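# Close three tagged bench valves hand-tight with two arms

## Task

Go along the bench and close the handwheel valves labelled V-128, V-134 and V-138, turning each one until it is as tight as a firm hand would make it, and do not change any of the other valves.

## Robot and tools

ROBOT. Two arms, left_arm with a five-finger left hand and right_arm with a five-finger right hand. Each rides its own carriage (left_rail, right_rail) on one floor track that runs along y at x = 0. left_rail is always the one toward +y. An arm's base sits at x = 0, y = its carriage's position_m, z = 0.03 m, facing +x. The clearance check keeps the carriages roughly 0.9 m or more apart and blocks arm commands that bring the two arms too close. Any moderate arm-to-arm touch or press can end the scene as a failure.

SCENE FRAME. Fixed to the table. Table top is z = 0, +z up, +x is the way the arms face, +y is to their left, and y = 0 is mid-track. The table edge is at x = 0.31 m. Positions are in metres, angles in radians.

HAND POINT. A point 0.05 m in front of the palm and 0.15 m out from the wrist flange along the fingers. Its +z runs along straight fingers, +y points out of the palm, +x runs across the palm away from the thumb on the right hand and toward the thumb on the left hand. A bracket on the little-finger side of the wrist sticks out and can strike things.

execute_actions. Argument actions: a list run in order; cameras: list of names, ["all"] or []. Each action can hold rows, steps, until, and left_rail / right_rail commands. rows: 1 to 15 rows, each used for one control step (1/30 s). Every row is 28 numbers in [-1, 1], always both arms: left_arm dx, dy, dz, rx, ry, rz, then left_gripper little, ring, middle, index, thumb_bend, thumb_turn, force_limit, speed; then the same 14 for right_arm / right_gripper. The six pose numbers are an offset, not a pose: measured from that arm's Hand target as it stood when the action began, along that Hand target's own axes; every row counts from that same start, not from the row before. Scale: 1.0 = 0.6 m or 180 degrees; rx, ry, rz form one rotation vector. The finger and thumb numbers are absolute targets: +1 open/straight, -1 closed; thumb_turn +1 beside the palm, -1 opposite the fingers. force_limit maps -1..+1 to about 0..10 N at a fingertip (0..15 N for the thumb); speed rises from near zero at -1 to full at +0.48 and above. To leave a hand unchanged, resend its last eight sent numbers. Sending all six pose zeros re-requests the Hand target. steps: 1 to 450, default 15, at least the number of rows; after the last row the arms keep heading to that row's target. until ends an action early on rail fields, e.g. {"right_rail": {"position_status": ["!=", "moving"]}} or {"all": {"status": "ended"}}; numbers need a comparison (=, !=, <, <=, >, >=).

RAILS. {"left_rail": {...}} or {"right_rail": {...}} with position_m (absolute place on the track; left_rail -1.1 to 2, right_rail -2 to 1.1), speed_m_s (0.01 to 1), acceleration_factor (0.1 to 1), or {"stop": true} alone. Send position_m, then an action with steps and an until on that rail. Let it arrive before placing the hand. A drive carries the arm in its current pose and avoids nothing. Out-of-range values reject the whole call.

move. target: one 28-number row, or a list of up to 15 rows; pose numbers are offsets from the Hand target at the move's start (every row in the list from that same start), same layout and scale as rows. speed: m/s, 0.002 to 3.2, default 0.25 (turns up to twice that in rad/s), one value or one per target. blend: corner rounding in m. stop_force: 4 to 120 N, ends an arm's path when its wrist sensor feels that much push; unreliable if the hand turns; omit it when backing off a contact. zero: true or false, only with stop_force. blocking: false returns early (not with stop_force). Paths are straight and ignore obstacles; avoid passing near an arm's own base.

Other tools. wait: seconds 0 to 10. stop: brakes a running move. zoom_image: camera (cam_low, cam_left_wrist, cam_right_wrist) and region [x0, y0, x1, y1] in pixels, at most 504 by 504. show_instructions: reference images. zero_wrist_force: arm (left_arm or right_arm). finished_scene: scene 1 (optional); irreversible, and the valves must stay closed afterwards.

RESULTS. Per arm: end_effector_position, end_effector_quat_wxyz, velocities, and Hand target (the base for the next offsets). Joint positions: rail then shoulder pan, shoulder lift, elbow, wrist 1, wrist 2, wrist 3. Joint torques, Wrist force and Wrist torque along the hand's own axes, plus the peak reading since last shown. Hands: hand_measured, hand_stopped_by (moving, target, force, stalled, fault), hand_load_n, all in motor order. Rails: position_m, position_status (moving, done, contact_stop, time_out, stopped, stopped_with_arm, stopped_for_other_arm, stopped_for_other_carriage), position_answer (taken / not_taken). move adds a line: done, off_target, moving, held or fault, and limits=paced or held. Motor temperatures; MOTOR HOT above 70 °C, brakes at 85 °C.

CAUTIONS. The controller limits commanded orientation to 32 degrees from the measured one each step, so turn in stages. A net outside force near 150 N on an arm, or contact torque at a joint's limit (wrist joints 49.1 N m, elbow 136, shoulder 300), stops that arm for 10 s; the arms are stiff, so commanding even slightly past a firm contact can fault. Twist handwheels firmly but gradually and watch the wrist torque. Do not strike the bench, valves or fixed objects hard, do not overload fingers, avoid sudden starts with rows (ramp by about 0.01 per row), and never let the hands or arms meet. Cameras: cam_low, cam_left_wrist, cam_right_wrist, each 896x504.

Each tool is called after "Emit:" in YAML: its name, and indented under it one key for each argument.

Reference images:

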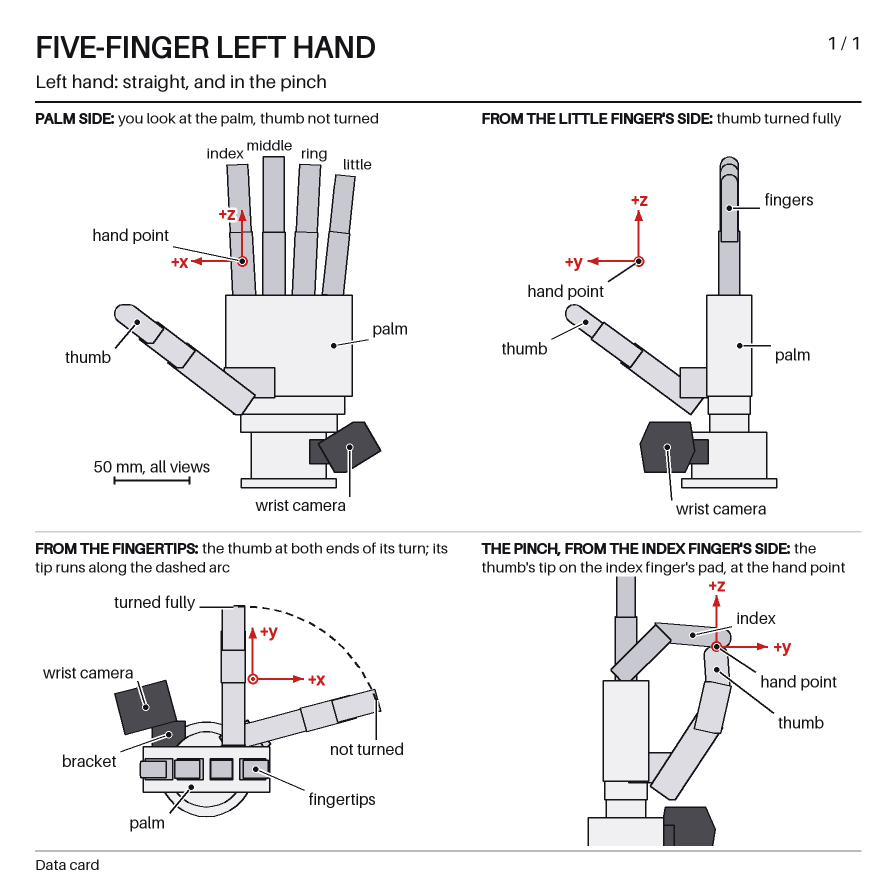

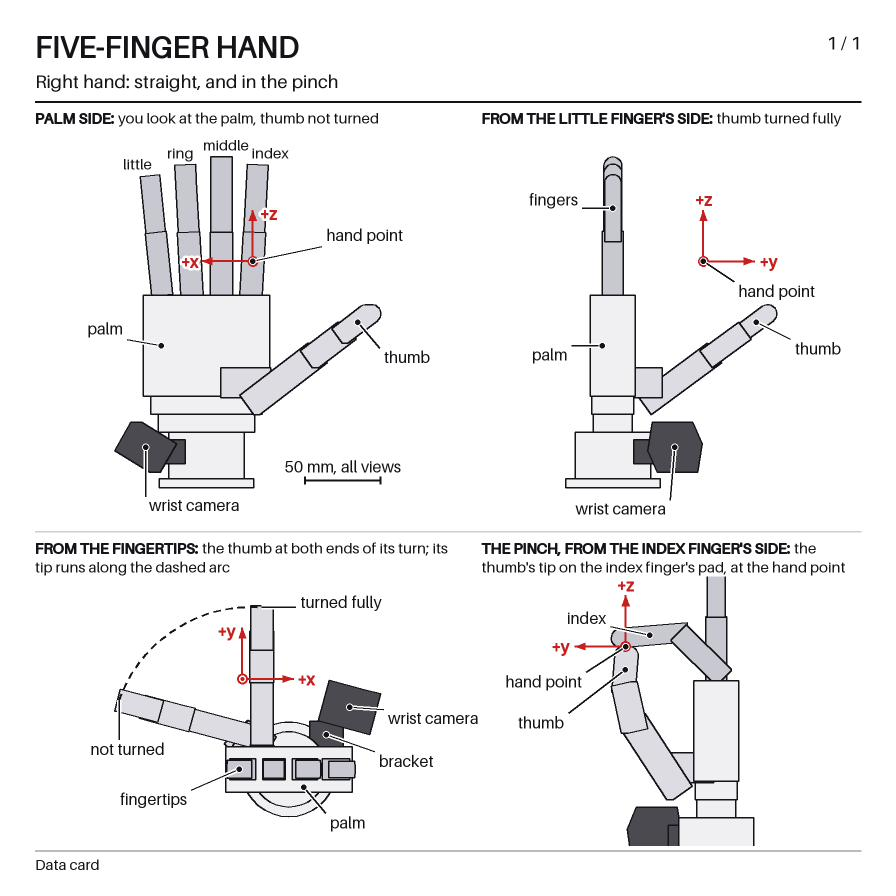

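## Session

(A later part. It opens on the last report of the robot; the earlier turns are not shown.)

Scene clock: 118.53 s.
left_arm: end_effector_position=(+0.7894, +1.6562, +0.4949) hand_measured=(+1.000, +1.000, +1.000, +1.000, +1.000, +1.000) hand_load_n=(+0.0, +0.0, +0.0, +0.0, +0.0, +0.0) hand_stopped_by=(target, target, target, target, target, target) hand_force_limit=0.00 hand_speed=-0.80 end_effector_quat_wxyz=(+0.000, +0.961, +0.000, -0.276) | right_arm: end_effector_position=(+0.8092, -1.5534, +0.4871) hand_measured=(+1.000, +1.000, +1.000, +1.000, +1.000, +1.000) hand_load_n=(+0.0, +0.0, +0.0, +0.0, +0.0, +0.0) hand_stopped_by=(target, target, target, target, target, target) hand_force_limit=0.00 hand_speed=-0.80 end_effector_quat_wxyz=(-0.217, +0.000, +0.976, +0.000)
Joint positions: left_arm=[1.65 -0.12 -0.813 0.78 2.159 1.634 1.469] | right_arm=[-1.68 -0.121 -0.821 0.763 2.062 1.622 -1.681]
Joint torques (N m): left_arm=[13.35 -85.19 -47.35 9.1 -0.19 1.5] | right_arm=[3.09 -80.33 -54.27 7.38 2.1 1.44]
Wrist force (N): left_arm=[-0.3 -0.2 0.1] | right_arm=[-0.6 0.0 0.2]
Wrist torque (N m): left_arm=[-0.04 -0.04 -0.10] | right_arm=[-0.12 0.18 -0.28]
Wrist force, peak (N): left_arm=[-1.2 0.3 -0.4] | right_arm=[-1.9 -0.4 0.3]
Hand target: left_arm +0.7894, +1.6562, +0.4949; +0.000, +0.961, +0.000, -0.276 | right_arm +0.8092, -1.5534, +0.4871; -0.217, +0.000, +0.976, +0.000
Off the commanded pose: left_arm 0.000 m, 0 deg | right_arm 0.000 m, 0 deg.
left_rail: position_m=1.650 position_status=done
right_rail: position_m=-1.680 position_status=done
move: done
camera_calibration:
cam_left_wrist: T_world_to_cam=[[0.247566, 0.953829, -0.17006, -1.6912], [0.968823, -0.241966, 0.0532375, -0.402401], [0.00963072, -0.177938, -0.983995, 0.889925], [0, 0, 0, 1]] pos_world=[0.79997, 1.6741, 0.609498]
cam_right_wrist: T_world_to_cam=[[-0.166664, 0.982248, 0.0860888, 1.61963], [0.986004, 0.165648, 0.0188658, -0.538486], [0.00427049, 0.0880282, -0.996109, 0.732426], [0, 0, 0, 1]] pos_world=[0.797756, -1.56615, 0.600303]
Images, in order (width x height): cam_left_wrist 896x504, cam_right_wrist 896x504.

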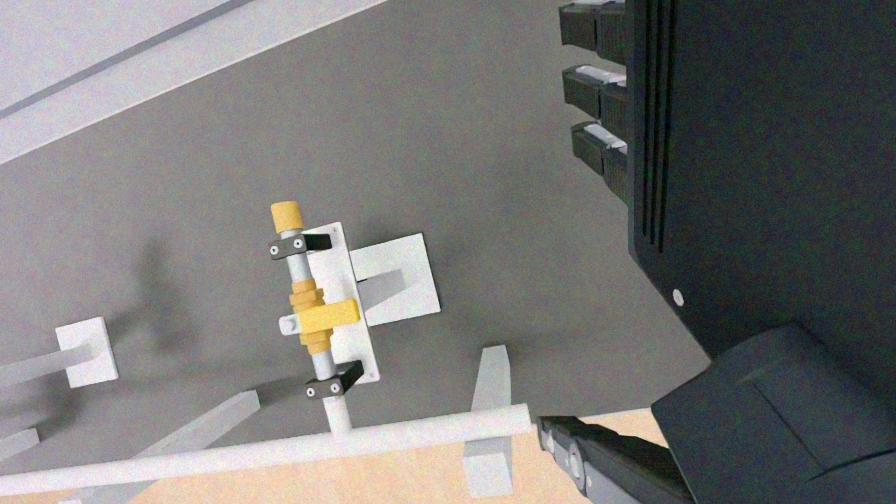

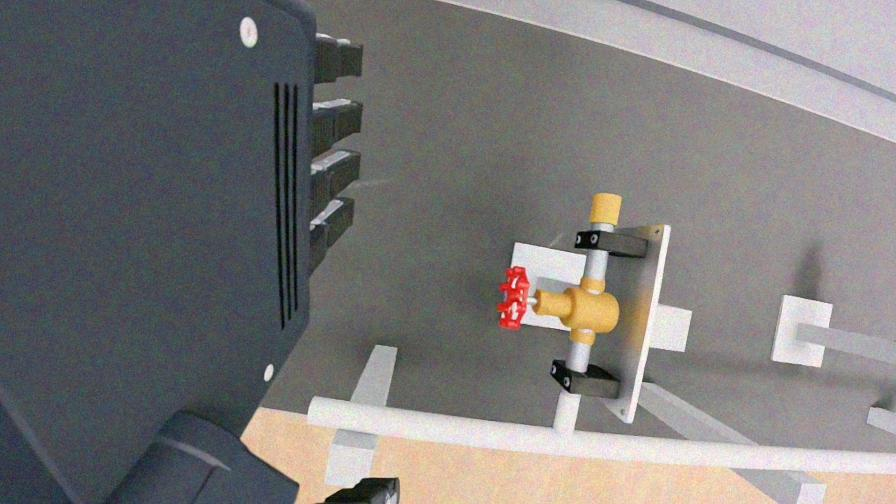

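Emit:
move:
  target: [-0.221,0,0.464,0,0.478,0,1,1,1,1,1,1,0,-0.8,0,0,0,0,0,0,1,1,1,1,1,1,0,-0.8]

Emit:
execute_actions:
  actions:
    - {"left_rail":{"position_m":0.95},"steps":120,"until":{"all":{"status":"ended"}}}
  cameras: ["cam_left_wrist"]

Emit:
zoom_image:
  camera: "cam_left_wrist"
  region: [200, 120, 440, 360]

Scene clock: 146.73 s.
left_arm: end_effector_position=(+0.5294, +1.6562, +0.3292) hand_measured=(+1.000, +1.000, +1.000, +1.000, +1.000, +1.000) hand_load_n=(+0.0, +0.0, +0.0, +0.0, +0.0, +0.0) hand_stopped_by=(target, target, target, target, target, target) hand_force_limit=0.00 hand_speed=-0.80 end_effector_quat_wxyz=(+0.000, +0.891, +0.000, +0.454) | right_arm: end_effector_position=(+0.8092, -1.5534, +0.4871) hand_measured=(+1.000, +1.000, +1.000, +1.000, +1.000, +1.000) hand_load_n=(+0.0, +0.0, +0.0, +0.0, -0.5, +0.0) hand_stopped_by=(target, target, target, target, target, target) hand_force_limit=0.00 hand_speed=-0.80 end_effector_quat_wxyz=(-0.217, +0.000, +0.976, +0.000)
Joint positions: left_arm=[1.65 -0.392 -1.903 2.325 0.244 1.257 1.332] | right_arm=[-1.68 -0.121 -0.82 0.763 2.062 1.622 -1.681]
Joint torques (N m): left_arm=[-6.74 -21.39 -26.23 -2.75 -2.11 -1.98] | right_arm=[3.22 -78.46 -54.89 7.3 2.47 1.04]
Wrist force (N): left_arm=[0.6 0.6 -0.2] | right_arm=[-1.0 -0.4 0.2]
Wrist torque (N m): left_arm=[0.08 0.11 -0.06] | right_arm=[-0.18 0.23 -0.32]
Wrist force, peak (N): left_arm=[0.8 0.8 -0.6] | right_arm=[-1.1 -0.8 0.3]
Hand target: left_arm +0.5293, +1.6562, +0.3292; +0.000, +0.891, +0.000, +0.454 | right_arm +0.8092, -1.5534, +0.4871; -0.217, +0.000, +0.976, +0.000
Off the commanded pose: left_arm 0.000 m, 0 deg | right_arm 0.000 m, 0 deg.
left_rail: position_m=1.650 position_status=done
right_rail: position_m=-1.680 position_status=done
move: done

Scene clock: 148.73 s.
left_arm: end_effector_position=(+0.5293, +0.9562, +0.3292) hand_measured=(+1.000, +1.000, +1.000, +1.000, +1.000, +1.000) hand_load_n=(+0.0, +0.0, +0.0, +0.0, +0.0, +0.0) hand_stopped_by=(target, target, target, target, target, target) hand_force_limit=0.00 hand_speed=-0.80 end_effector_quat_wxyz=(+0.000, +0.891, +0.000, +0.454) | right_arm: end_effector_position=(+0.8092, -1.5534, +0.4871) hand_measured=(+1.000, +1.000, +1.000, +1.000, +1.000, +1.000) hand_load_n=(+0.0, +0.0, +0.0, +0.0, +0.0, +0.0) hand_stopped_by=(target, target, target, target, target, target) hand_force_limit=0.00 hand_speed=-0.80 end_effector_quat_wxyz=(-0.217, +0.000, +0.976, +0.000)
Joint positions: left_arm=[0.95 -0.392 -1.903 2.326 0.244 1.256 1.332] | right_arm=[-1.68 -0.121 -0.82 0.763 2.062 1.622 -1.681]
Joint torques (N m): left_arm=[10.53 -17.58 -30.88 -0.7 -1.52 -2.04] | right_arm=[8.36 -81.7 -54.9 7.59 2.27 1.13]
Wrist force (N): left_arm=[0.4 0.5 -0.4] | right_arm=[-0.7 -0.3 0.3]
Wrist torque (N m): left_arm=[0.08 0.15 -0.06] | right_arm=[-0.18 0.20 -0.30]
Wrist force, peak (N): left_arm=[0.6 2.1 -0.4] | right_arm=[-1.3 -0.3 0.2]
Hand target: left_arm +0.5293, +0.9562, +0.3292; +0.000, +0.891, +0.000, +0.454 | right_arm +0.8092, -1.5534, +0.4871; -0.217, +0.000, +0.976, +0.000
Off the commanded pose: left_arm 0.000 m, 0 deg | right_arm 0.000 m, 0 deg.
left_rail: position_m=0.950 position_status=done
right_rail: position_m=-1.680 position_status=done
camera_calibration:
cam_left_wrist: T_world_to_cam=[[0.186786, 0.95383, 0.235201, -1.08857], [0.013945, -0.241965, 0.970185, -0.107547], [0.982302, -0.177937, -0.0584967, -0.214624], [0, 0, 0, 1]] pos_world=[0.415655, 0.974102, 0.34782]
Images, in order (width x height): cam_left_wrist 896x504.

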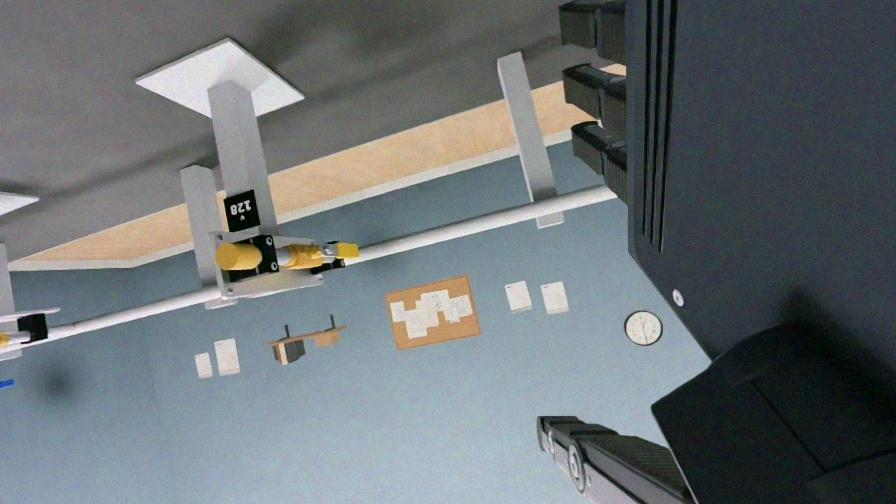

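Scaled by 2.100.

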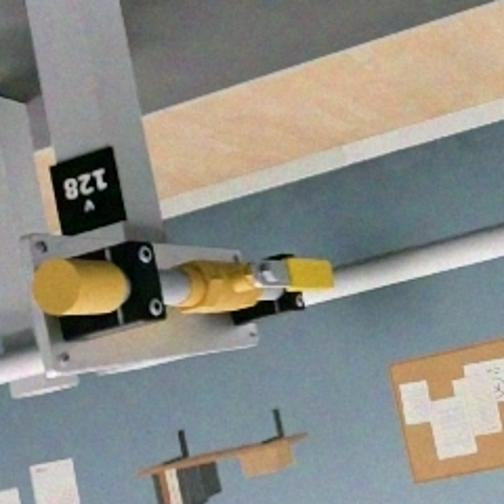

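Emit:
move:
  target: [0.479,0,0.188,0,-0.478,0,1,1,1,1,1,1,0,-0.8,0,0,0,0,0,0,1,1,1,1,1,1,0,-0.8]
  cameras: ["cam_left_wrist"]

Emit:
zoom_image:
  camera: "cam_left_wrist"
  region: [220, 150, 470, 400]

Scene clock: 171.33 s.
left_arm: end_effector_position=(+0.7895, +0.9562, +0.4954) hand_measured=(+1.000, +1.000, +1.000, +1.000, +1.000, +1.000) hand_load_n=(+0.0, +0.0, +0.0, +0.0, +0.0, +0.0) hand_stopped_by=(target, target, target, target, target, target) hand_force_limit=0.00 hand_speed=-0.80 end_effector_quat_wxyz=(+0.000, +0.961, +0.000, -0.276) end_effector_velocity=(+0.000, +0.000, +0.001) end_effector_angular_velocity=(+0.000, +0.004, +0.000) | right_arm: end_effector_position=(+0.8092, -1.5534, +0.4871) hand_measured=(+1.000, +1.000, +1.000, +1.000, +1.000, +1.000) hand_load_n=(+0.0, +0.0, +0.0, +0.0, +0.0, +0.0) hand_stopped_by=(target, target, target, target, target, target) hand_force_limit=0.00 hand_speed=-0.80 end_effector_quat_wxyz=(-0.217, +0.000, +0.976, +0.000)
Joint positions: left_arm=[0.95 -0.12 -0.813 0.779 2.16 1.634 1.469] | right_arm=[-1.68 -0.121 -0.82 0.763 2.062 1.622 -1.681]
Joint velocities: left_arm=[0 0 0.001 -0.002 0.005 0 0.001] | right_arm=[within noise]
Joint torques (N m): left_arm=[13.07 -85.44 -47.2 8.61 2.2 1.7] | right_arm=[5.51 -81.25 -54.93 7.06 2.03 1.37]
Wrist force (N): left_arm=[-0.4 -0.1 -0.3] | right_arm=[-0.5 -0.4 0.5]
Wrist torque (N m): left_arm=[-0.01 -0.04 -0.10] | right_arm=[-0.21 0.15 -0.29]
Wrist force, peak (N): left_arm=[0.8 0.8 -0.6] | right_arm=[-1.2 -0.5 0.3]
Hand target: left_arm +0.7895, +0.9562, +0.4954; +0.000, +0.961, +0.000, -0.276 | right_arm +0.8092, -1.5534, +0.4871; -0.217, +0.000, +0.976, +0.000
Off the commanded pose: left_arm 0.000 m, 0 deg | right_arm 0.000 m, 0 deg.
left_rail: position_m=0.950 position_status=done
right_rail: position_m=-1.680 position_status=done
move: done
camera_calibration:
cam_left_wrist: T_world_to_cam=[[0.247581, 0.953847, -0.169941, -1.02355], [0.968818, -0.241969, 0.053312, -0.571945], [0.00973097, -0.177841, -0.984011, 0.765794], [0, 0, 0, 1]] pos_world=[0.80007, 0.974102, 0.610099]
Images, in order (width x height): cam_left_wrist 896x504.

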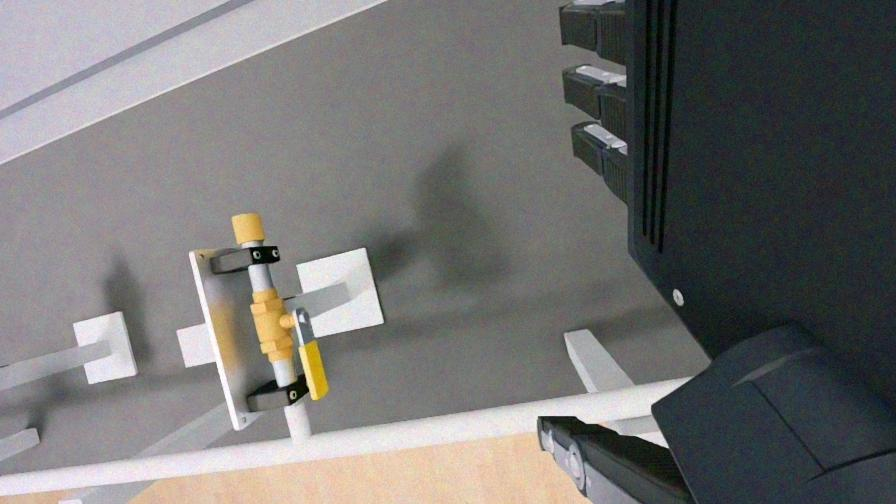

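Scaled by 2.016.

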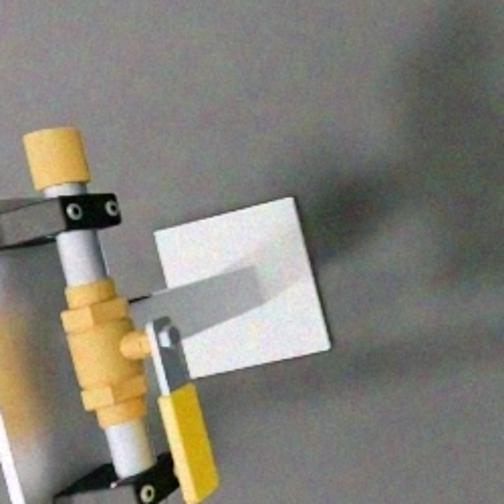

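Emit:
move:
  target: [0.155,-0.073,0.090,-0.165,0,0.103,1,1,1,1,1,1,0,-0.8,0,0,0,0,0,0,1,1,1,1,1,1,0,-0.8]
  cameras: ["cam_left_wrist"]

Emit:
zoom_image:
  camera: "cam_left_wrist"
  region: [150, 100, 500, 450]

Scene clock: 183.83 s.
left_arm: end_effector_position=(+0.8159, +0.9800, +0.4450) hand_measured=(+1.000, +1.000, +1.000, +1.000, +1.000, +1.000) hand_load_n=(+0.0, +0.0, +0.0, +0.0, +0.0, +0.0) hand_stopped_by=(target, target, target, target, target, target) hand_force_limit=0.00 hand_speed=-0.80 end_effector_quat_wxyz=(+0.153, +0.949, -0.043, -0.271) | right_arm: end_effector_position=(+0.8092, -1.5534, +0.4871) hand_measured=(+1.000, +1.000, +1.000, +1.000, +1.000, +1.000) hand_load_n=(+0.0, +0.0, +0.0, +0.0, +0.0, +0.0) hand_stopped_by=(target, target, target, target, target, target) hand_force_limit=0.00 hand_speed=-0.80 end_effector_quat_wxyz=(-0.217, +0.000, +0.976, +0.000)
Joint positions: left_arm=[0.95 -0.011 -0.726 0.771 2.103 1.848 1.732] | right_arm=[-1.68 -0.121 -0.82 0.763 2.062 1.622 -1.681]
Joint torques (N m): left_arm=[-7.26 -117.18 -25.09 8.69 -1.41 -1.79] | right_arm=[5.69 -82.76 -54.49 7.43 2.19 1.2]
Wrist force (N): left_arm=[-0.8 0.7 0.0] | right_arm=[-1.0 -0.3 0.0]
Wrist torque (N m): left_arm=[0.08 0.04 -0.07] | right_arm=[-0.15 0.24 -0.31]
Wrist force, peak (N): left_arm=[1.4 -3.2 1.0] | right_arm=[-1.1 -0.2 0.8]
Hand target: left_arm +0.8159, +0.9800, +0.4451; +0.153, +0.949, -0.043, -0.271 (not the last commanded pose) | right_arm +0.8092, -1.5534, +0.4871; -0.217, +0.000, +0.976, +0.000
Off the commanded pose: left_arm 0.054 m, 17 deg | right_arm 0.000 m, 0 deg.
left_rail: position_m=0.950 position_status=done
right_rail: position_m=-1.680 position_status=done
move: held (left_arm; a check stopped the path); limits=held
pose unreachable (left arm): on one or more control steps of this call, first in action 0 (counted from 0), this arm could not follow its commanded pose, so it was not sent that pose on those steps. It may still have moved: this result reports where it is.
cause: moving toward the commanded pose would bring two parts of the arm too close to each other (joints 5 (wrist 1) to 7 (wrist 3) lie between them).
camera_calibration:
cam_left_wrist: T_world_to_cam=[[0.246058, 0.853099, -0.460084, -0.832299], [0.969169, -0.21022, 0.128527, -0.654097], [0.0129274, -0.477524, -0.878524, 0.964271], [0, 0, 0, 1]] pos_world=[0.826258, 1.03299, 0.548277]
Images, in order (width x height): cam_left_wrist 896x504.

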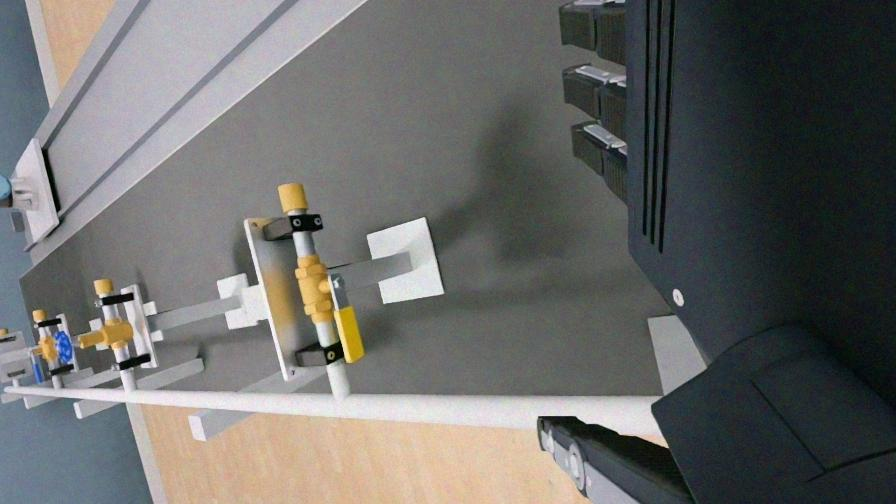

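Scaled by 1.440.

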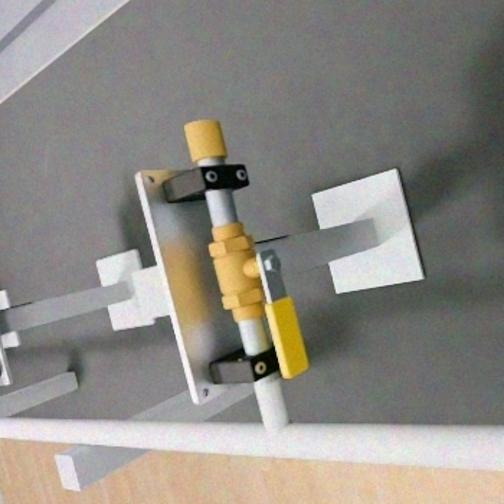

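Emit:
execute_actions:
  actions:
    - {"left_rail":{"position_m":1.25},"right_rail":{"position_m":-2.0},"steps":120,"until":{"all":{"status":"ended"}}}

Emit:
move:
  target: [0.118,0.35,0.115,-0.387,0.153,0.111,1,1,1,1,1,1,0,-0.8,-0.082,0.15,0.214,-0.309,-0.485,-0.485,1,1,1,1,1,1,0,-0.8]
  cameras: ["all"]

Scene clock: 296.97 s.
left_arm: end_effector_position=(+0.8159, +1.2800, +0.4451) hand_measured=(+1.000, +1.000, +1.000, +1.000, +1.000, +1.000) hand_load_n=(+0.0, +0.0, +0.0, +0.0, +0.0, +0.0) hand_stopped_by=(target, target, target, target, target, target) hand_force_limit=0.00 hand_speed=-0.80 end_effector_quat_wxyz=(+0.153, +0.949, -0.043, -0.271) | right_arm: end_effector_position=(+0.8092, -1.8734, +0.4871) hand_measured=(+1.000, +1.000, +1.000, +1.000, +1.000, +1.000) hand_load_n=(+0.0, +0.0, +0.0, +0.0, +0.0, +0.0) hand_stopped_by=(target, target, target, target, target, target) hand_force_limit=0.00 hand_speed=-0.80 end_effector_quat_wxyz=(-0.217, +0.000, +0.976, +0.000)
Joint positions: left_arm=[1.25 -0.011 -0.726 0.771 2.103 1.847 1.732] | right_arm=[-2 -0.121 -0.82 0.763 2.062 1.622 -1.681]
Joint torques (N m): left_arm=[-6.35 -114.51 -32.54 7.33 0.24 -2] | right_arm=[7.17 -85.26 -49.6 6.95 0.05 1.16]
Wrist force (N): left_arm=[-0.5 0.2 -0.4] | right_arm=[-0.8 0.0 0.0]
Wrist torque (N m): left_arm=[0.03 -0.02 -0.04] | right_arm=[-0.11 0.23 -0.30]
Wrist force, peak (N): left_arm=[0.0 1.8 0.4] | right_arm=[-1.0 1.8 0.0]
Hand target: left_arm +0.8159, +1.2800, +0.4451; +0.153, +0.949, -0.043, -0.271 (not the last commanded pose) | right_arm +0.8092, -1.8734, +0.4871; -0.217, +0.000, +0.976, +0.000
Off the commanded pose: left_arm 0.054 m, 17 deg | right_arm 0.000 m, 0 deg.
left_rail: position_m=1.250 position_status=done
right_rail: position_m=-2.000 position_status=done

Scene clock: 298.03 s.
left_arm: end_effector_position=(+0.8166, +1.2734, +0.4444) hand_measured=(+1.000, +1.000, +1.000, +1.000, +1.000, +1.000) hand_load_n=(+0.0, +0.0, +0.0, +0.0, +0.0, +0.0) hand_stopped_by=(target, target, target, target, target, target) hand_force_limit=0.00 hand_speed=-0.80 end_effector_quat_wxyz=(+0.171, +0.948, -0.042, -0.265) | right_arm: end_effector_position=(+0.8084, -1.8662, +0.4760) hand_measured=(+1.000, +1.000, +1.000, +1.000, +1.000, +1.000) hand_load_n=(+0.0, +0.0, +0.0, +0.0, +0.0, +0.0) hand_stopped_by=(target, target, target, target, target, target) hand_force_limit=0.00 hand_speed=-0.80 end_effector_quat_wxyz=(-0.156, -0.052, +0.985, +0.052) end_effector_velocity=(+0.000, -0.002, +0.000) end_effector_angular_velocity=(+0.005, -0.003, -0.002)
Joint positions: left_arm=[1.25 -0.009 -0.731 0.787 2.085 1.882 1.741] | right_arm=[-2 -0.147 -0.873 0.852 1.919 1.532 -1.828]
Joint velocities: left_arm=[within noise] | right_arm=[0 -0.004 -0.001 0.002 -0.003 -0.005 -0.003]
Joint torques (N m): left_arm=[-8.48 -89.98 -47.58 8.46 -1.2 -1.96] | right_arm=[-11.06 -99.63 -25.68 1.77 -2.64 -2.37]
Wrist force (N): left_arm=[-0.3 0.3 0.1] | right_arm=[-1.2 -0.4 0.4]
Wrist torque (N m): left_arm=[0.01 -0.02 -0.04] | right_arm=[-0.17 0.24 0.00]
Wrist force, peak (N): left_arm=[-0.2 0.9 0.5] | right_arm=[-1.5 -0.9 0.3]
Hand target: left_arm +0.8166, +1.2734, +0.4444; +0.171, +0.948, -0.042, -0.265 (not the last commanded pose) | right_arm +0.8084, -1.8662, +0.4760; -0.155, -0.052, +0.985, +0.052 (not the last commanded pose)
Off the commanded pose: left_arm 0.225 m, 75 deg | right_arm 0.151 m, 124 deg.
left_rail: position_m=1.250 position_status=done
right_rail: position_m=-2.000 position_status=done
move: held (left_arm; a check stopped the path), off_target (right_arm; braked when a check withheld steps of left_arm); limits=held
pose unreachable (left arm): on one or more control steps of this call, first in action 0 (counted from 0), this arm could not follow its commanded pose, so it was not sent that pose on those steps. It may still have moved: this result reports where it is.
cause: moving toward the commanded pose would bring two parts of the arm too close to each other (joints 5 (wrist 1) to 7 (wrist 3) lie between them).
camera_calibration:
cam_left_wrist: T_world_to_cam=[[0.239382, 0.840172, -0.486629, -1.04934], [0.970518, -0.192546, 0.144983, -0.62383], [0.0281117, -0.506989, -0.861494, 1.1214], [0, 0, 0, 1]] pos_world=[0.825107, 1.33004, 0.545882]
cam_right_wrist: T_world_to_cam=[[-0.258935, 0.94916, 0.179021, 1.89624], [0.959188, 0.230877, 0.163262, -0.411093], [0.11363, 0.213989, -0.970205, 0.883197], [0, 0, 0, 1]] pos_world=[0.78496, -1.89391, 0.584531]

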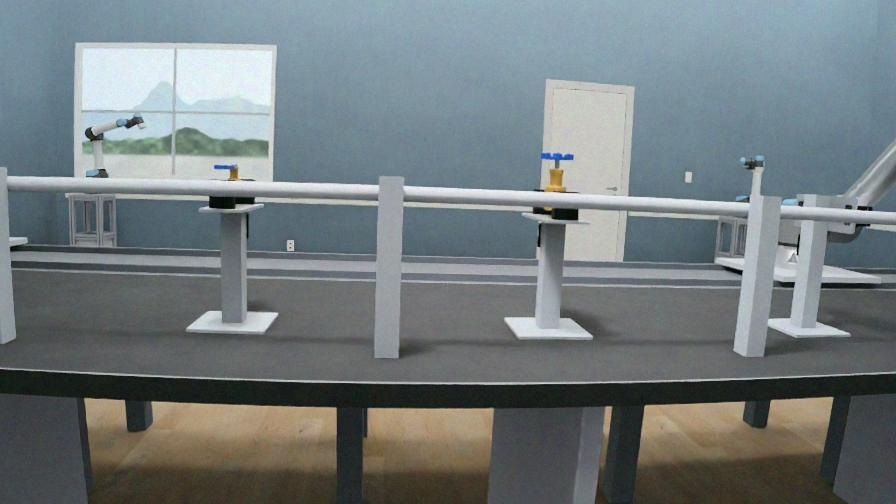

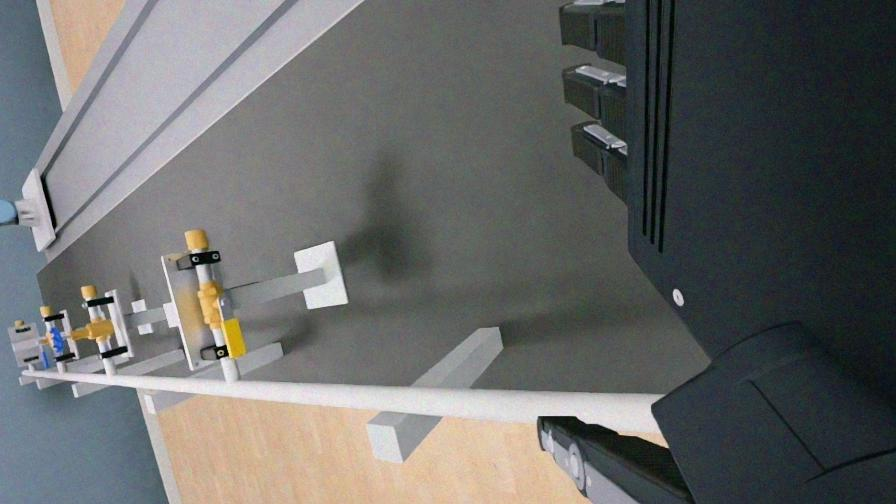

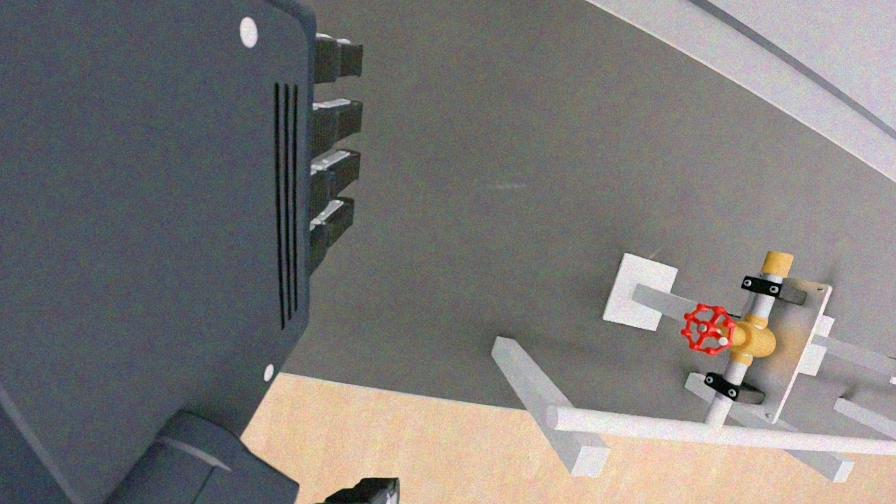

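Emit:
zoom_image:
  camera: "cam_right_wrist"
  region: [640, 240, 840, 440]

Scaled by 2.520.

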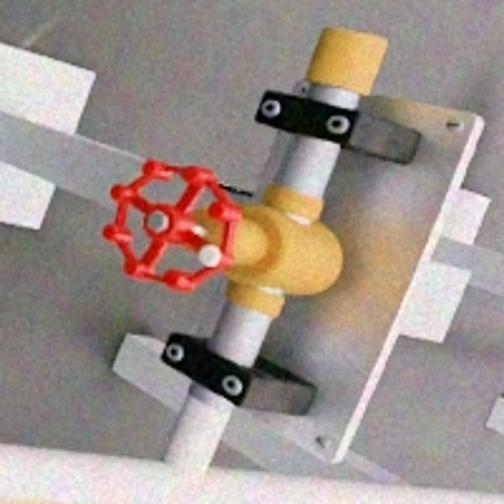

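Emit:
execute_actions:
  actions:
    - {"left_rail":{"position_m":0.80},"steps":90,"until":{"all":{"status":"ended"}}}

Emit:
move:
  target: [0.118,0.0015,-0.0715,0.1108,0.1717,-0.0272,1,1,1,1,1,1,0,-0.8,-0.067,0.1185,0.215,-0.2832,-0.4457,-0.4457,1,1,1,1,1,1,0,-0.8]
  cameras: ["all"]

Scene clock: 344.10 s.
left_arm: end_effector_position=(+0.8166, +0.8235, +0.4444) hand_measured=(+1.000, +1.000, +1.000, +1.000, +1.000, +1.000) hand_load_n=(+0.0, +0.0, +0.0, +0.0, +0.0, +0.0) hand_stopped_by=(target, target, target, target, target, target) hand_force_limit=0.00 hand_speed=-0.80 end_effector_quat_wxyz=(+0.171, +0.948, -0.042, -0.265) | right_arm: end_effector_position=(+0.8084, -1.8662, +0.4760) hand_measured=(+1.000, +1.000, +1.000, +1.000, +1.000, +1.000) hand_load_n=(+0.0, +0.0, +0.0, +0.0, +0.0, +0.0) hand_stopped_by=(target, target, target, target, target, target) hand_force_limit=0.00 hand_speed=-0.80 end_effector_quat_wxyz=(-0.155, -0.052, +0.985, +0.052)
Joint positions: left_arm=[0.8 -0.009 -0.731 0.786 2.085 1.882 1.741] | right_arm=[-2 -0.147 -0.873 0.852 1.919 1.532 -1.829]
Joint torques (N m): left_arm=[11.86 -92.02 -39.42 7.45 1.02 -1.96] | right_arm=[-13.43 -101.46 -26.38 2.19 -2.6 -2.48]
Wrist force (N): left_arm=[-0.4 0.4 -0.2] | right_arm=[-1.3 -0.5 0.2]
Wrist torque (N m): left_arm=[0.04 -0.02 -0.06] | right_arm=[-0.17 0.27 -0.01]
Wrist force, peak (N): left_arm=[-0.1 2.0 0.3] | right_arm=[-1.7 -0.7 0.4]
Hand target: left_arm +0.8166, +0.8234, +0.4444; +0.171, +0.948, -0.042, -0.265 (not the last commanded pose) | right_arm +0.8084, -1.8662, +0.4760; -0.155, -0.052, +0.985, +0.052 (not the last commanded pose)
Off the commanded pose: left_arm 0.225 m, 75 deg | right_arm 0.151 m, 124 deg.
left_rail: position_m=0.800 position_status=done
right_rail: position_m=-2.000 position_status=done

Scene clock: 349.83 s.
left_arm: end_effector_position=(+0.8994, +0.8235, +0.4446) hand_measured=(+1.000, +1.000, +1.000, +1.000, +1.000, +1.000) hand_load_n=(+0.0, +0.0, +0.0, +0.0, +0.0, +0.0) hand_stopped_by=(target, target, target, target, target, target) hand_force_limit=0.00 hand_speed=-0.80 end_effector_quat_wxyz=(+0.000, +1.000, +0.000, +0.000) | right_arm: end_effector_position=(+0.8002, -1.7800, +0.3501) hand_measured=(+1.000, +1.000, +1.000, +1.000, +1.000, +1.000) hand_load_n=(+0.0, +0.0, +0.0, +0.0, +0.0, +0.0) hand_stopped_by=(target, target, target, target, target, target) hand_force_limit=0.00 hand_speed=-0.80 end_effector_quat_wxyz=(+0.500, -0.500, +0.500, +0.499)
Joint positions: left_arm=[0.8 -0.105 -0.85 0.778 1.642 1.57 1.465] | right_arm=[-2 -0.258 -0.731 1.555 2.312 0.258 -4.709]
Joint torques (N m): left_arm=[-7.68 -108.67 -26.54 0.22 -1.9 -1.96] | right_arm=[6.38 -99.83 -15.41 3.88 2.59 -2.25]
Wrist force (N): left_arm=[-0.2 0.0 -0.4] | right_arm=[0.8 -0.2 0.8]
Wrist torque (N m): left_arm=[0.02 0.02 -0.03] | right_arm=[0.15 -0.24 0.26]
Wrist force, peak (N): left_arm=[-0.4 0.9 0.0] | right_arm=[-1.7 -0.7 0.1]
Hand target: left_arm +0.8994, +0.8235, +0.4446; +0.000, +1.000, +0.000, +0.000 | right_arm +0.8002, -1.7800, +0.3502; +0.500, -0.500, +0.500, +0.499
Off the commanded pose: left_arm 0.000 m, 0 deg | right_arm 0.000 m, 0 deg.
left_rail: position_m=0.800 position_status=done
right_rail: position_m=-2.000 position_status=done
move: done
camera_calibration:
cam_left_wrist: T_world_to_cam=[[0.299416, 0.954046, -0.0120671, -1.0498], [0.792932, -0.241778, 0.559287, -0.774743], [0.530668, -0.177028, -0.828886, 0.152879], [0, 0, 0, 1]] pos_world=[0.847517, 0.841303, 0.547355]
cam_right_wrist: T_world_to_cam=[[-0.982072, -0.00699019, -0.188375, 0.84017], [-0.166845, -0.432851, 0.885891, -0.935986], [-0.0877308, 0.901438, 0.423925, 1.64034], [0, 0, 0, 1]] pos_world=[0.812852, -1.87794, 0.292065]

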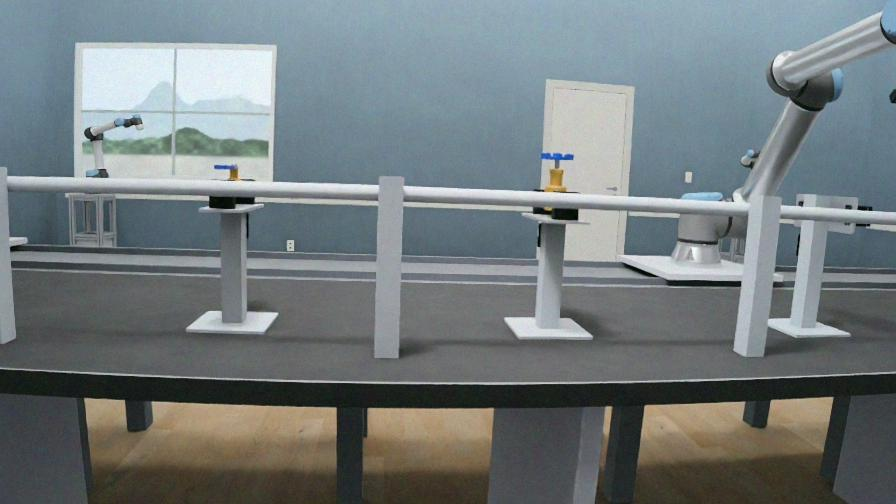

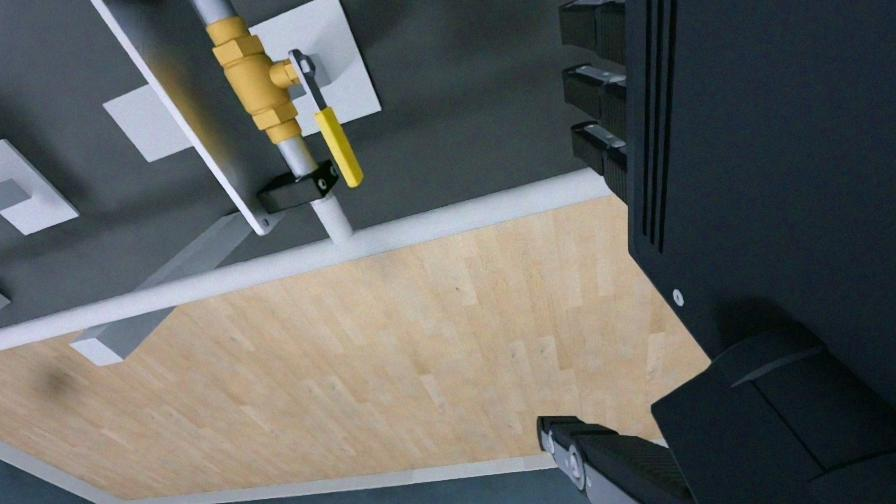

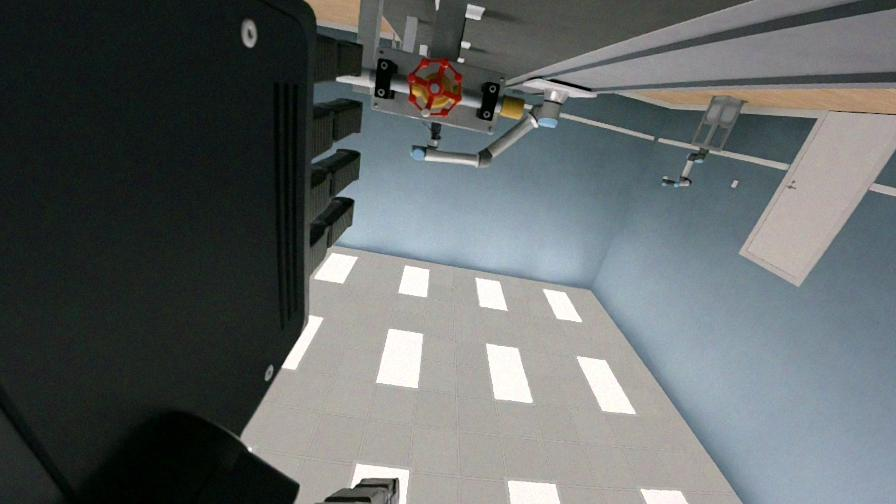

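Emit:
zoom_image:
  camera: "cam_right_wrist"
  region: [360, 30, 520, 150]

Emit:
zoom_image:
  camera: "cam_left_wrist"
  region: [180, 0, 400, 240]

Scaled by 3.150.

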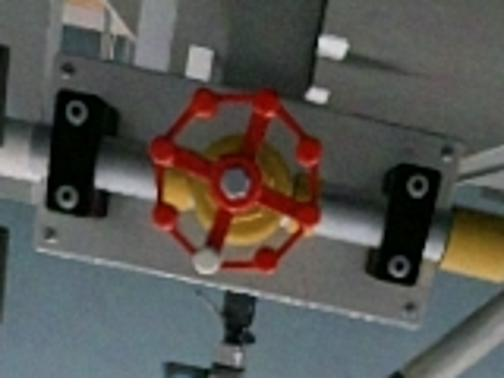

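Scaled by 2.100.

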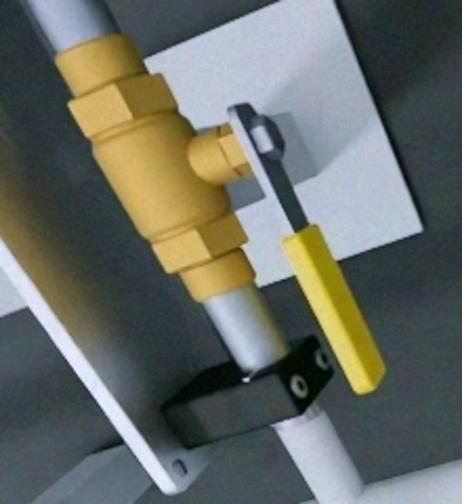

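Emit:
move:
  target: [-0.007,0.039,0.15,0,0,0,1,1,0,0,-0.5,-1,0.5,0,0,0,0,0,0,0,1,1,1,1,1,1,0,-0.8]
  cameras: ["cam_left_wrist"]

Scene clock: 458.87 s.
left_arm: end_effector_position=(+0.8953, +0.8002, +0.3546) hand_measured=(+1.000, +1.000, +0.000, +0.000, -0.500, -1.000) hand_load_n=(+0.0, +0.0, +0.0, +0.0, +0.0, +0.0) hand_stopped_by=(target, target, target, target, target, target) hand_force_limit=0.50 hand_speed=0.00 end_effector_quat_wxyz=(+0.000, +1.000, +0.000, +0.000) | right_arm: end_effector_position=(+0.8002, -1.7800, +0.3502) hand_measured=(+1.000, +1.000, +1.000, +1.000, +1.000, +1.000) hand_load_n=(+0.0, +0.0, -0.5, +0.0, +0.0, +0.0) hand_stopped_by=(target, target, target, target, target, target) hand_force_limit=0.00 hand_speed=-0.80 end_effector_quat_wxyz=(+0.500, -0.500, +0.500, +0.499)
Joint positions: left_arm=[0.8 -0.133 -0.861 0.954 1.477 1.57 1.437] | right_arm=[-2 -0.258 -0.731 1.556 2.313 0.258 -4.709]
Joint torques (N m): left_arm=[-7.51 -107.26 -26.32 0.09 -1.48 -2.1] | right_arm=[4.46 -100.34 -15.77 3.26 2.54 -2.27]
Wrist force (N): left_arm=[0.0 0.3 -0.1] | right_arm=[0.9 0.2 0.7]
Wrist torque (N m): left_arm=[0.07 0.02 -0.03] | right_arm=[0.23 -0.25 0.28]
Wrist force, peak (N): left_arm=[0.4 -0.3 -1.5] | right_arm=[1.0 0.2 0.9]
Hand target: left_arm +0.8953, +0.8002, +0.3545; +0.000, +1.000, +0.000, +0.000 | right_arm +0.8002, -1.7800, +0.3502; +0.500, -0.500, +0.500, +0.499
Off the commanded pose: left_arm 0.000 m, 0 deg | right_arm 0.000 m, 0 deg.
left_rail: position_m=0.800 position_status=done
right_rail: position_m=-2.000 position_status=done
move: done
camera_calibration:
cam_left_wrist: T_world_to_cam=[[0.299416, 0.954046, -0.0120671, -1.02743], [0.792932, -0.241778, 0.559287, -0.72679], [0.530668, -0.177028, -0.828886, 0.0763302], [0, 0, 0, 1]] pos_world=[0.843417, 0.818003, 0.457355]
Images, in order (width x height): cam_left_wrist 896x504.

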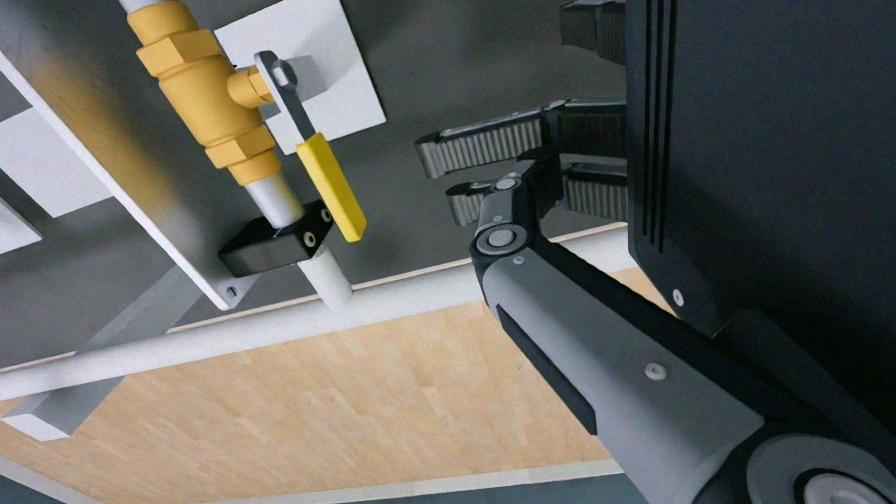

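Emit:
move:
  target: [0,0,0.144,0,0,0,1,1,0,0,-0.5,-1,0.5,0,0,0,0,0,0,0,1,1,1,1,1,1,0,-0.8]
  speed: 0.15
  cameras: ["cam_left_wrist"]

Emit:
zoom_image:
  camera: "cam_left_wrist"
  region: [200, 50, 560, 410]

Scene clock: 463.93 s.
left_arm: end_effector_position=(+0.8953, +0.8002, +0.2684) hand_measured=(+1.000, +1.000, +0.000, +0.000, -0.500, -1.000) hand_load_n=(+0.0, +0.0, +0.0, +0.5, +0.0, +0.0) hand_stopped_by=(target, target, target, target, target, target) hand_force_limit=0.50 hand_speed=0.00 end_effector_quat_wxyz=(+0.000, +1.000, +0.000, +0.000) | right_arm: end_effector_position=(+0.8002, -1.7800, +0.3502) hand_measured=(+1.000, +1.000, +1.000, +1.000, +1.000, +1.000) hand_load_n=(+0.0, +0.0, +0.0, +0.0, +0.0, +0.0) hand_stopped_by=(target, target, target, target, target, target) hand_force_limit=0.00 hand_speed=-0.80 end_effector_quat_wxyz=(+0.500, -0.500, +0.500, +0.499)
Joint positions: left_arm=[0.8 -0.133 -0.834 1.061 1.343 1.57 1.437] | right_arm=[-2 -0.258 -0.731 1.556 2.313 0.258 -4.709]
Joint torques (N m): left_arm=[11.67 -83.63 -24.74 0.35 0.17 -1.42] | right_arm=[9.53 -96.98 -15.68 2.91 1.98 -2.47]
Wrist force (N): left_arm=[0.0 0.0 -0.1] | right_arm=[0.9 0.0 0.5]
Wrist torque (N m): left_arm=[0.02 0.03 -0.03] | right_arm=[0.20 -0.26 0.27]
Wrist force, peak (N): left_arm=[0.0 0.2 -1.1] | right_arm=[1.2 0.2 0.5]
Hand target: left_arm +0.8953, +0.8002, +0.2681; +0.000, +1.000, +0.000, +0.000 | right_arm +0.8002, -1.7800, +0.3502; +0.500, -0.500, +0.500, +0.499
Off the commanded pose: left_arm 0.000 m, 0 deg | right_arm 0.000 m, 0 deg.
left_rail: position_m=0.800 position_status=done
right_rail: position_m=-2.000 position_status=done
move: done
camera_calibration:
cam_left_wrist: T_world_to_cam=[[0.299416, 0.954046, -0.0120671, -1.0285], [0.792932, -0.241778, 0.559287, -0.678659], [0.530668, -0.177028, -0.828886, 0.00482714], [0, 0, 0, 1]] pos_world=[0.843517, 0.818003, 0.371155]
Images, in order (width x height): cam_left_wrist 896x504.

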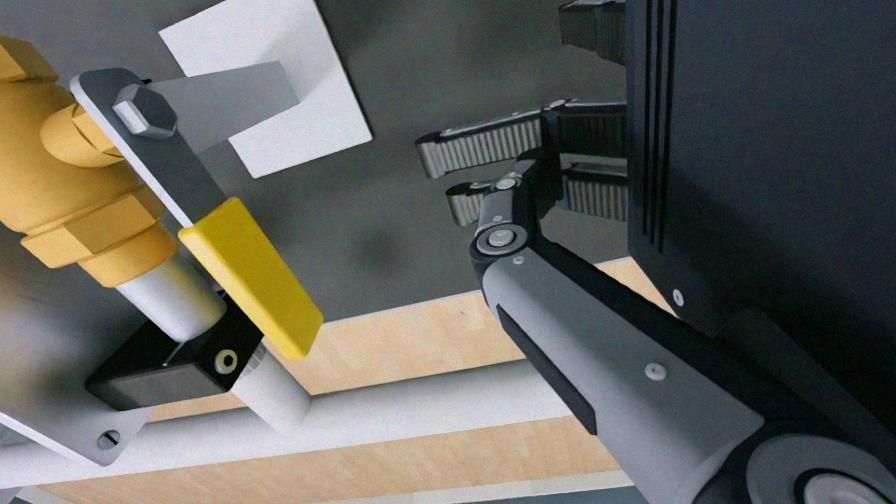

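Scaled by 1.400.

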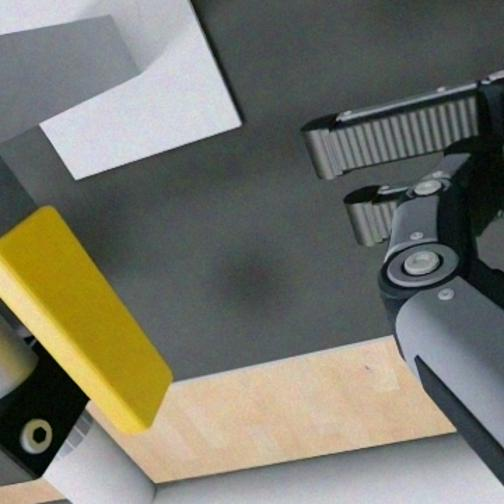

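Emit:
move:
  target: [0,0.118,0,0,0,0,1,1,0,0,-0.5,-1,0.5,0,0,0,0,0,0,0,1,1,1,1,1,1,0,-0.8]
  speed: 0.05
  stop_force: 5
  cameras: ["cam_left_wrist"]

Emit:
zoom_image:
  camera: "cam_left_wrist"
  region: [250, 50, 610, 410]

Scene clock: 481.77 s.
left_arm: end_effector_position=(+0.8954, +0.7294, +0.2681) hand_measured=(+1.000, +1.000, +0.000, +0.000, -0.500, -1.000) hand_load_n=(+0.0, +0.0, +0.0, +0.0, +0.0, +0.0) hand_stopped_by=(target, target, target, target, target, target) hand_force_limit=0.50 hand_speed=0.00 end_effector_quat_wxyz=(+0.000, +1.000, +0.000, +0.000) | right_arm: end_effector_position=(+0.8002, -1.7800, +0.3502) hand_measured=(+1.000, +1.000, +1.000, +1.000, +1.000, +1.000) hand_load_n=(+0.0, +0.0, +0.0, +0.0, +0.0, +0.0) hand_stopped_by=(target, target, target, target, target, target) hand_force_limit=0.00 hand_speed=-0.80 end_effector_quat_wxyz=(+0.500, -0.500, +0.500, +0.499)
Joint positions: left_arm=[0.8 -0.215 -0.837 1.068 1.34 1.57 1.355] | right_arm=[-2 -0.258 -0.731 1.556 2.313 0.258 -4.709]
Joint torques (N m): left_arm=[-7.64 -83 -47.38 5.92 -1.68 -2.18] | right_arm=[3.69 -99.61 -14.47 3.2 2.73 -2.32]
Wrist force (N): left_arm=[0.0 0.0 -0.5] | right_arm=[0.6 -0.1 0.4]
Wrist torque (N m): left_arm=[0.04 0.03 -0.01] | right_arm=[0.20 -0.20 0.25]
Wrist force, peak (N): left_arm=[0.1 0.7 -0.6] | right_arm=[0.9 0.4 1.0]
Hand target: left_arm +0.8954, +0.7294, +0.2681; +0.000, +1.000, +0.000, +0.000 | right_arm +0.8002, -1.7800, +0.3502; +0.500, -0.500, +0.500, +0.499
Off the commanded pose: left_arm 0.000 m, 0 deg | right_arm 0.000 m, 0 deg.
left_rail: position_m=0.800 position_status=done
right_rail: position_m=-2.000 position_status=done
move: done
camera_calibration:
cam_left_wrist: T_world_to_cam=[[0.299416, 0.954046, -0.0120671, -0.960952], [0.792932, -0.241778, 0.559287, -0.695665], [0.530668, -0.177028, -0.828886, -0.0078722], [0, 0, 0, 1]] pos_world=[0.843517, 0.747203, 0.370955]
Images, in order (width x height): cam_left_wrist 896x504.

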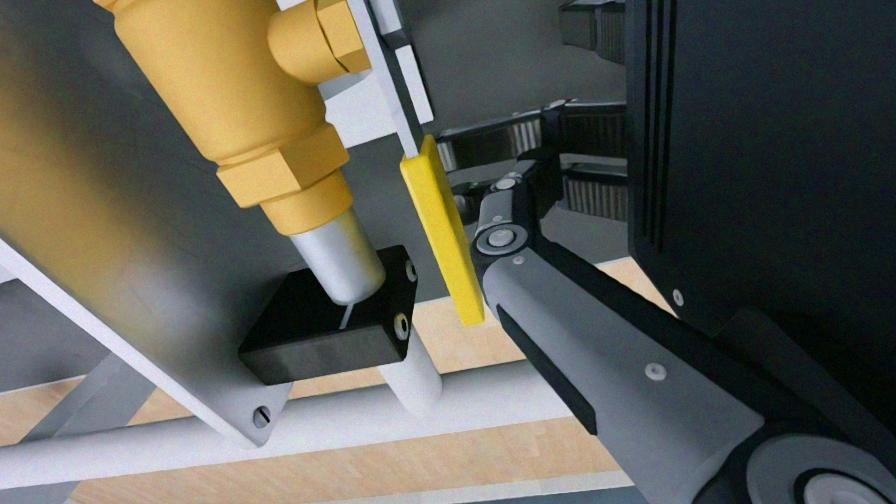

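Scaled by 1.400.

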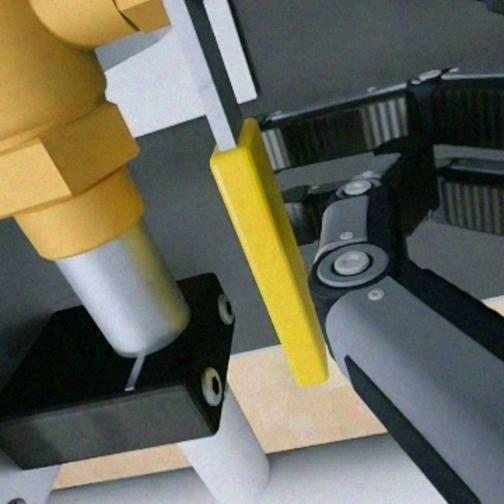

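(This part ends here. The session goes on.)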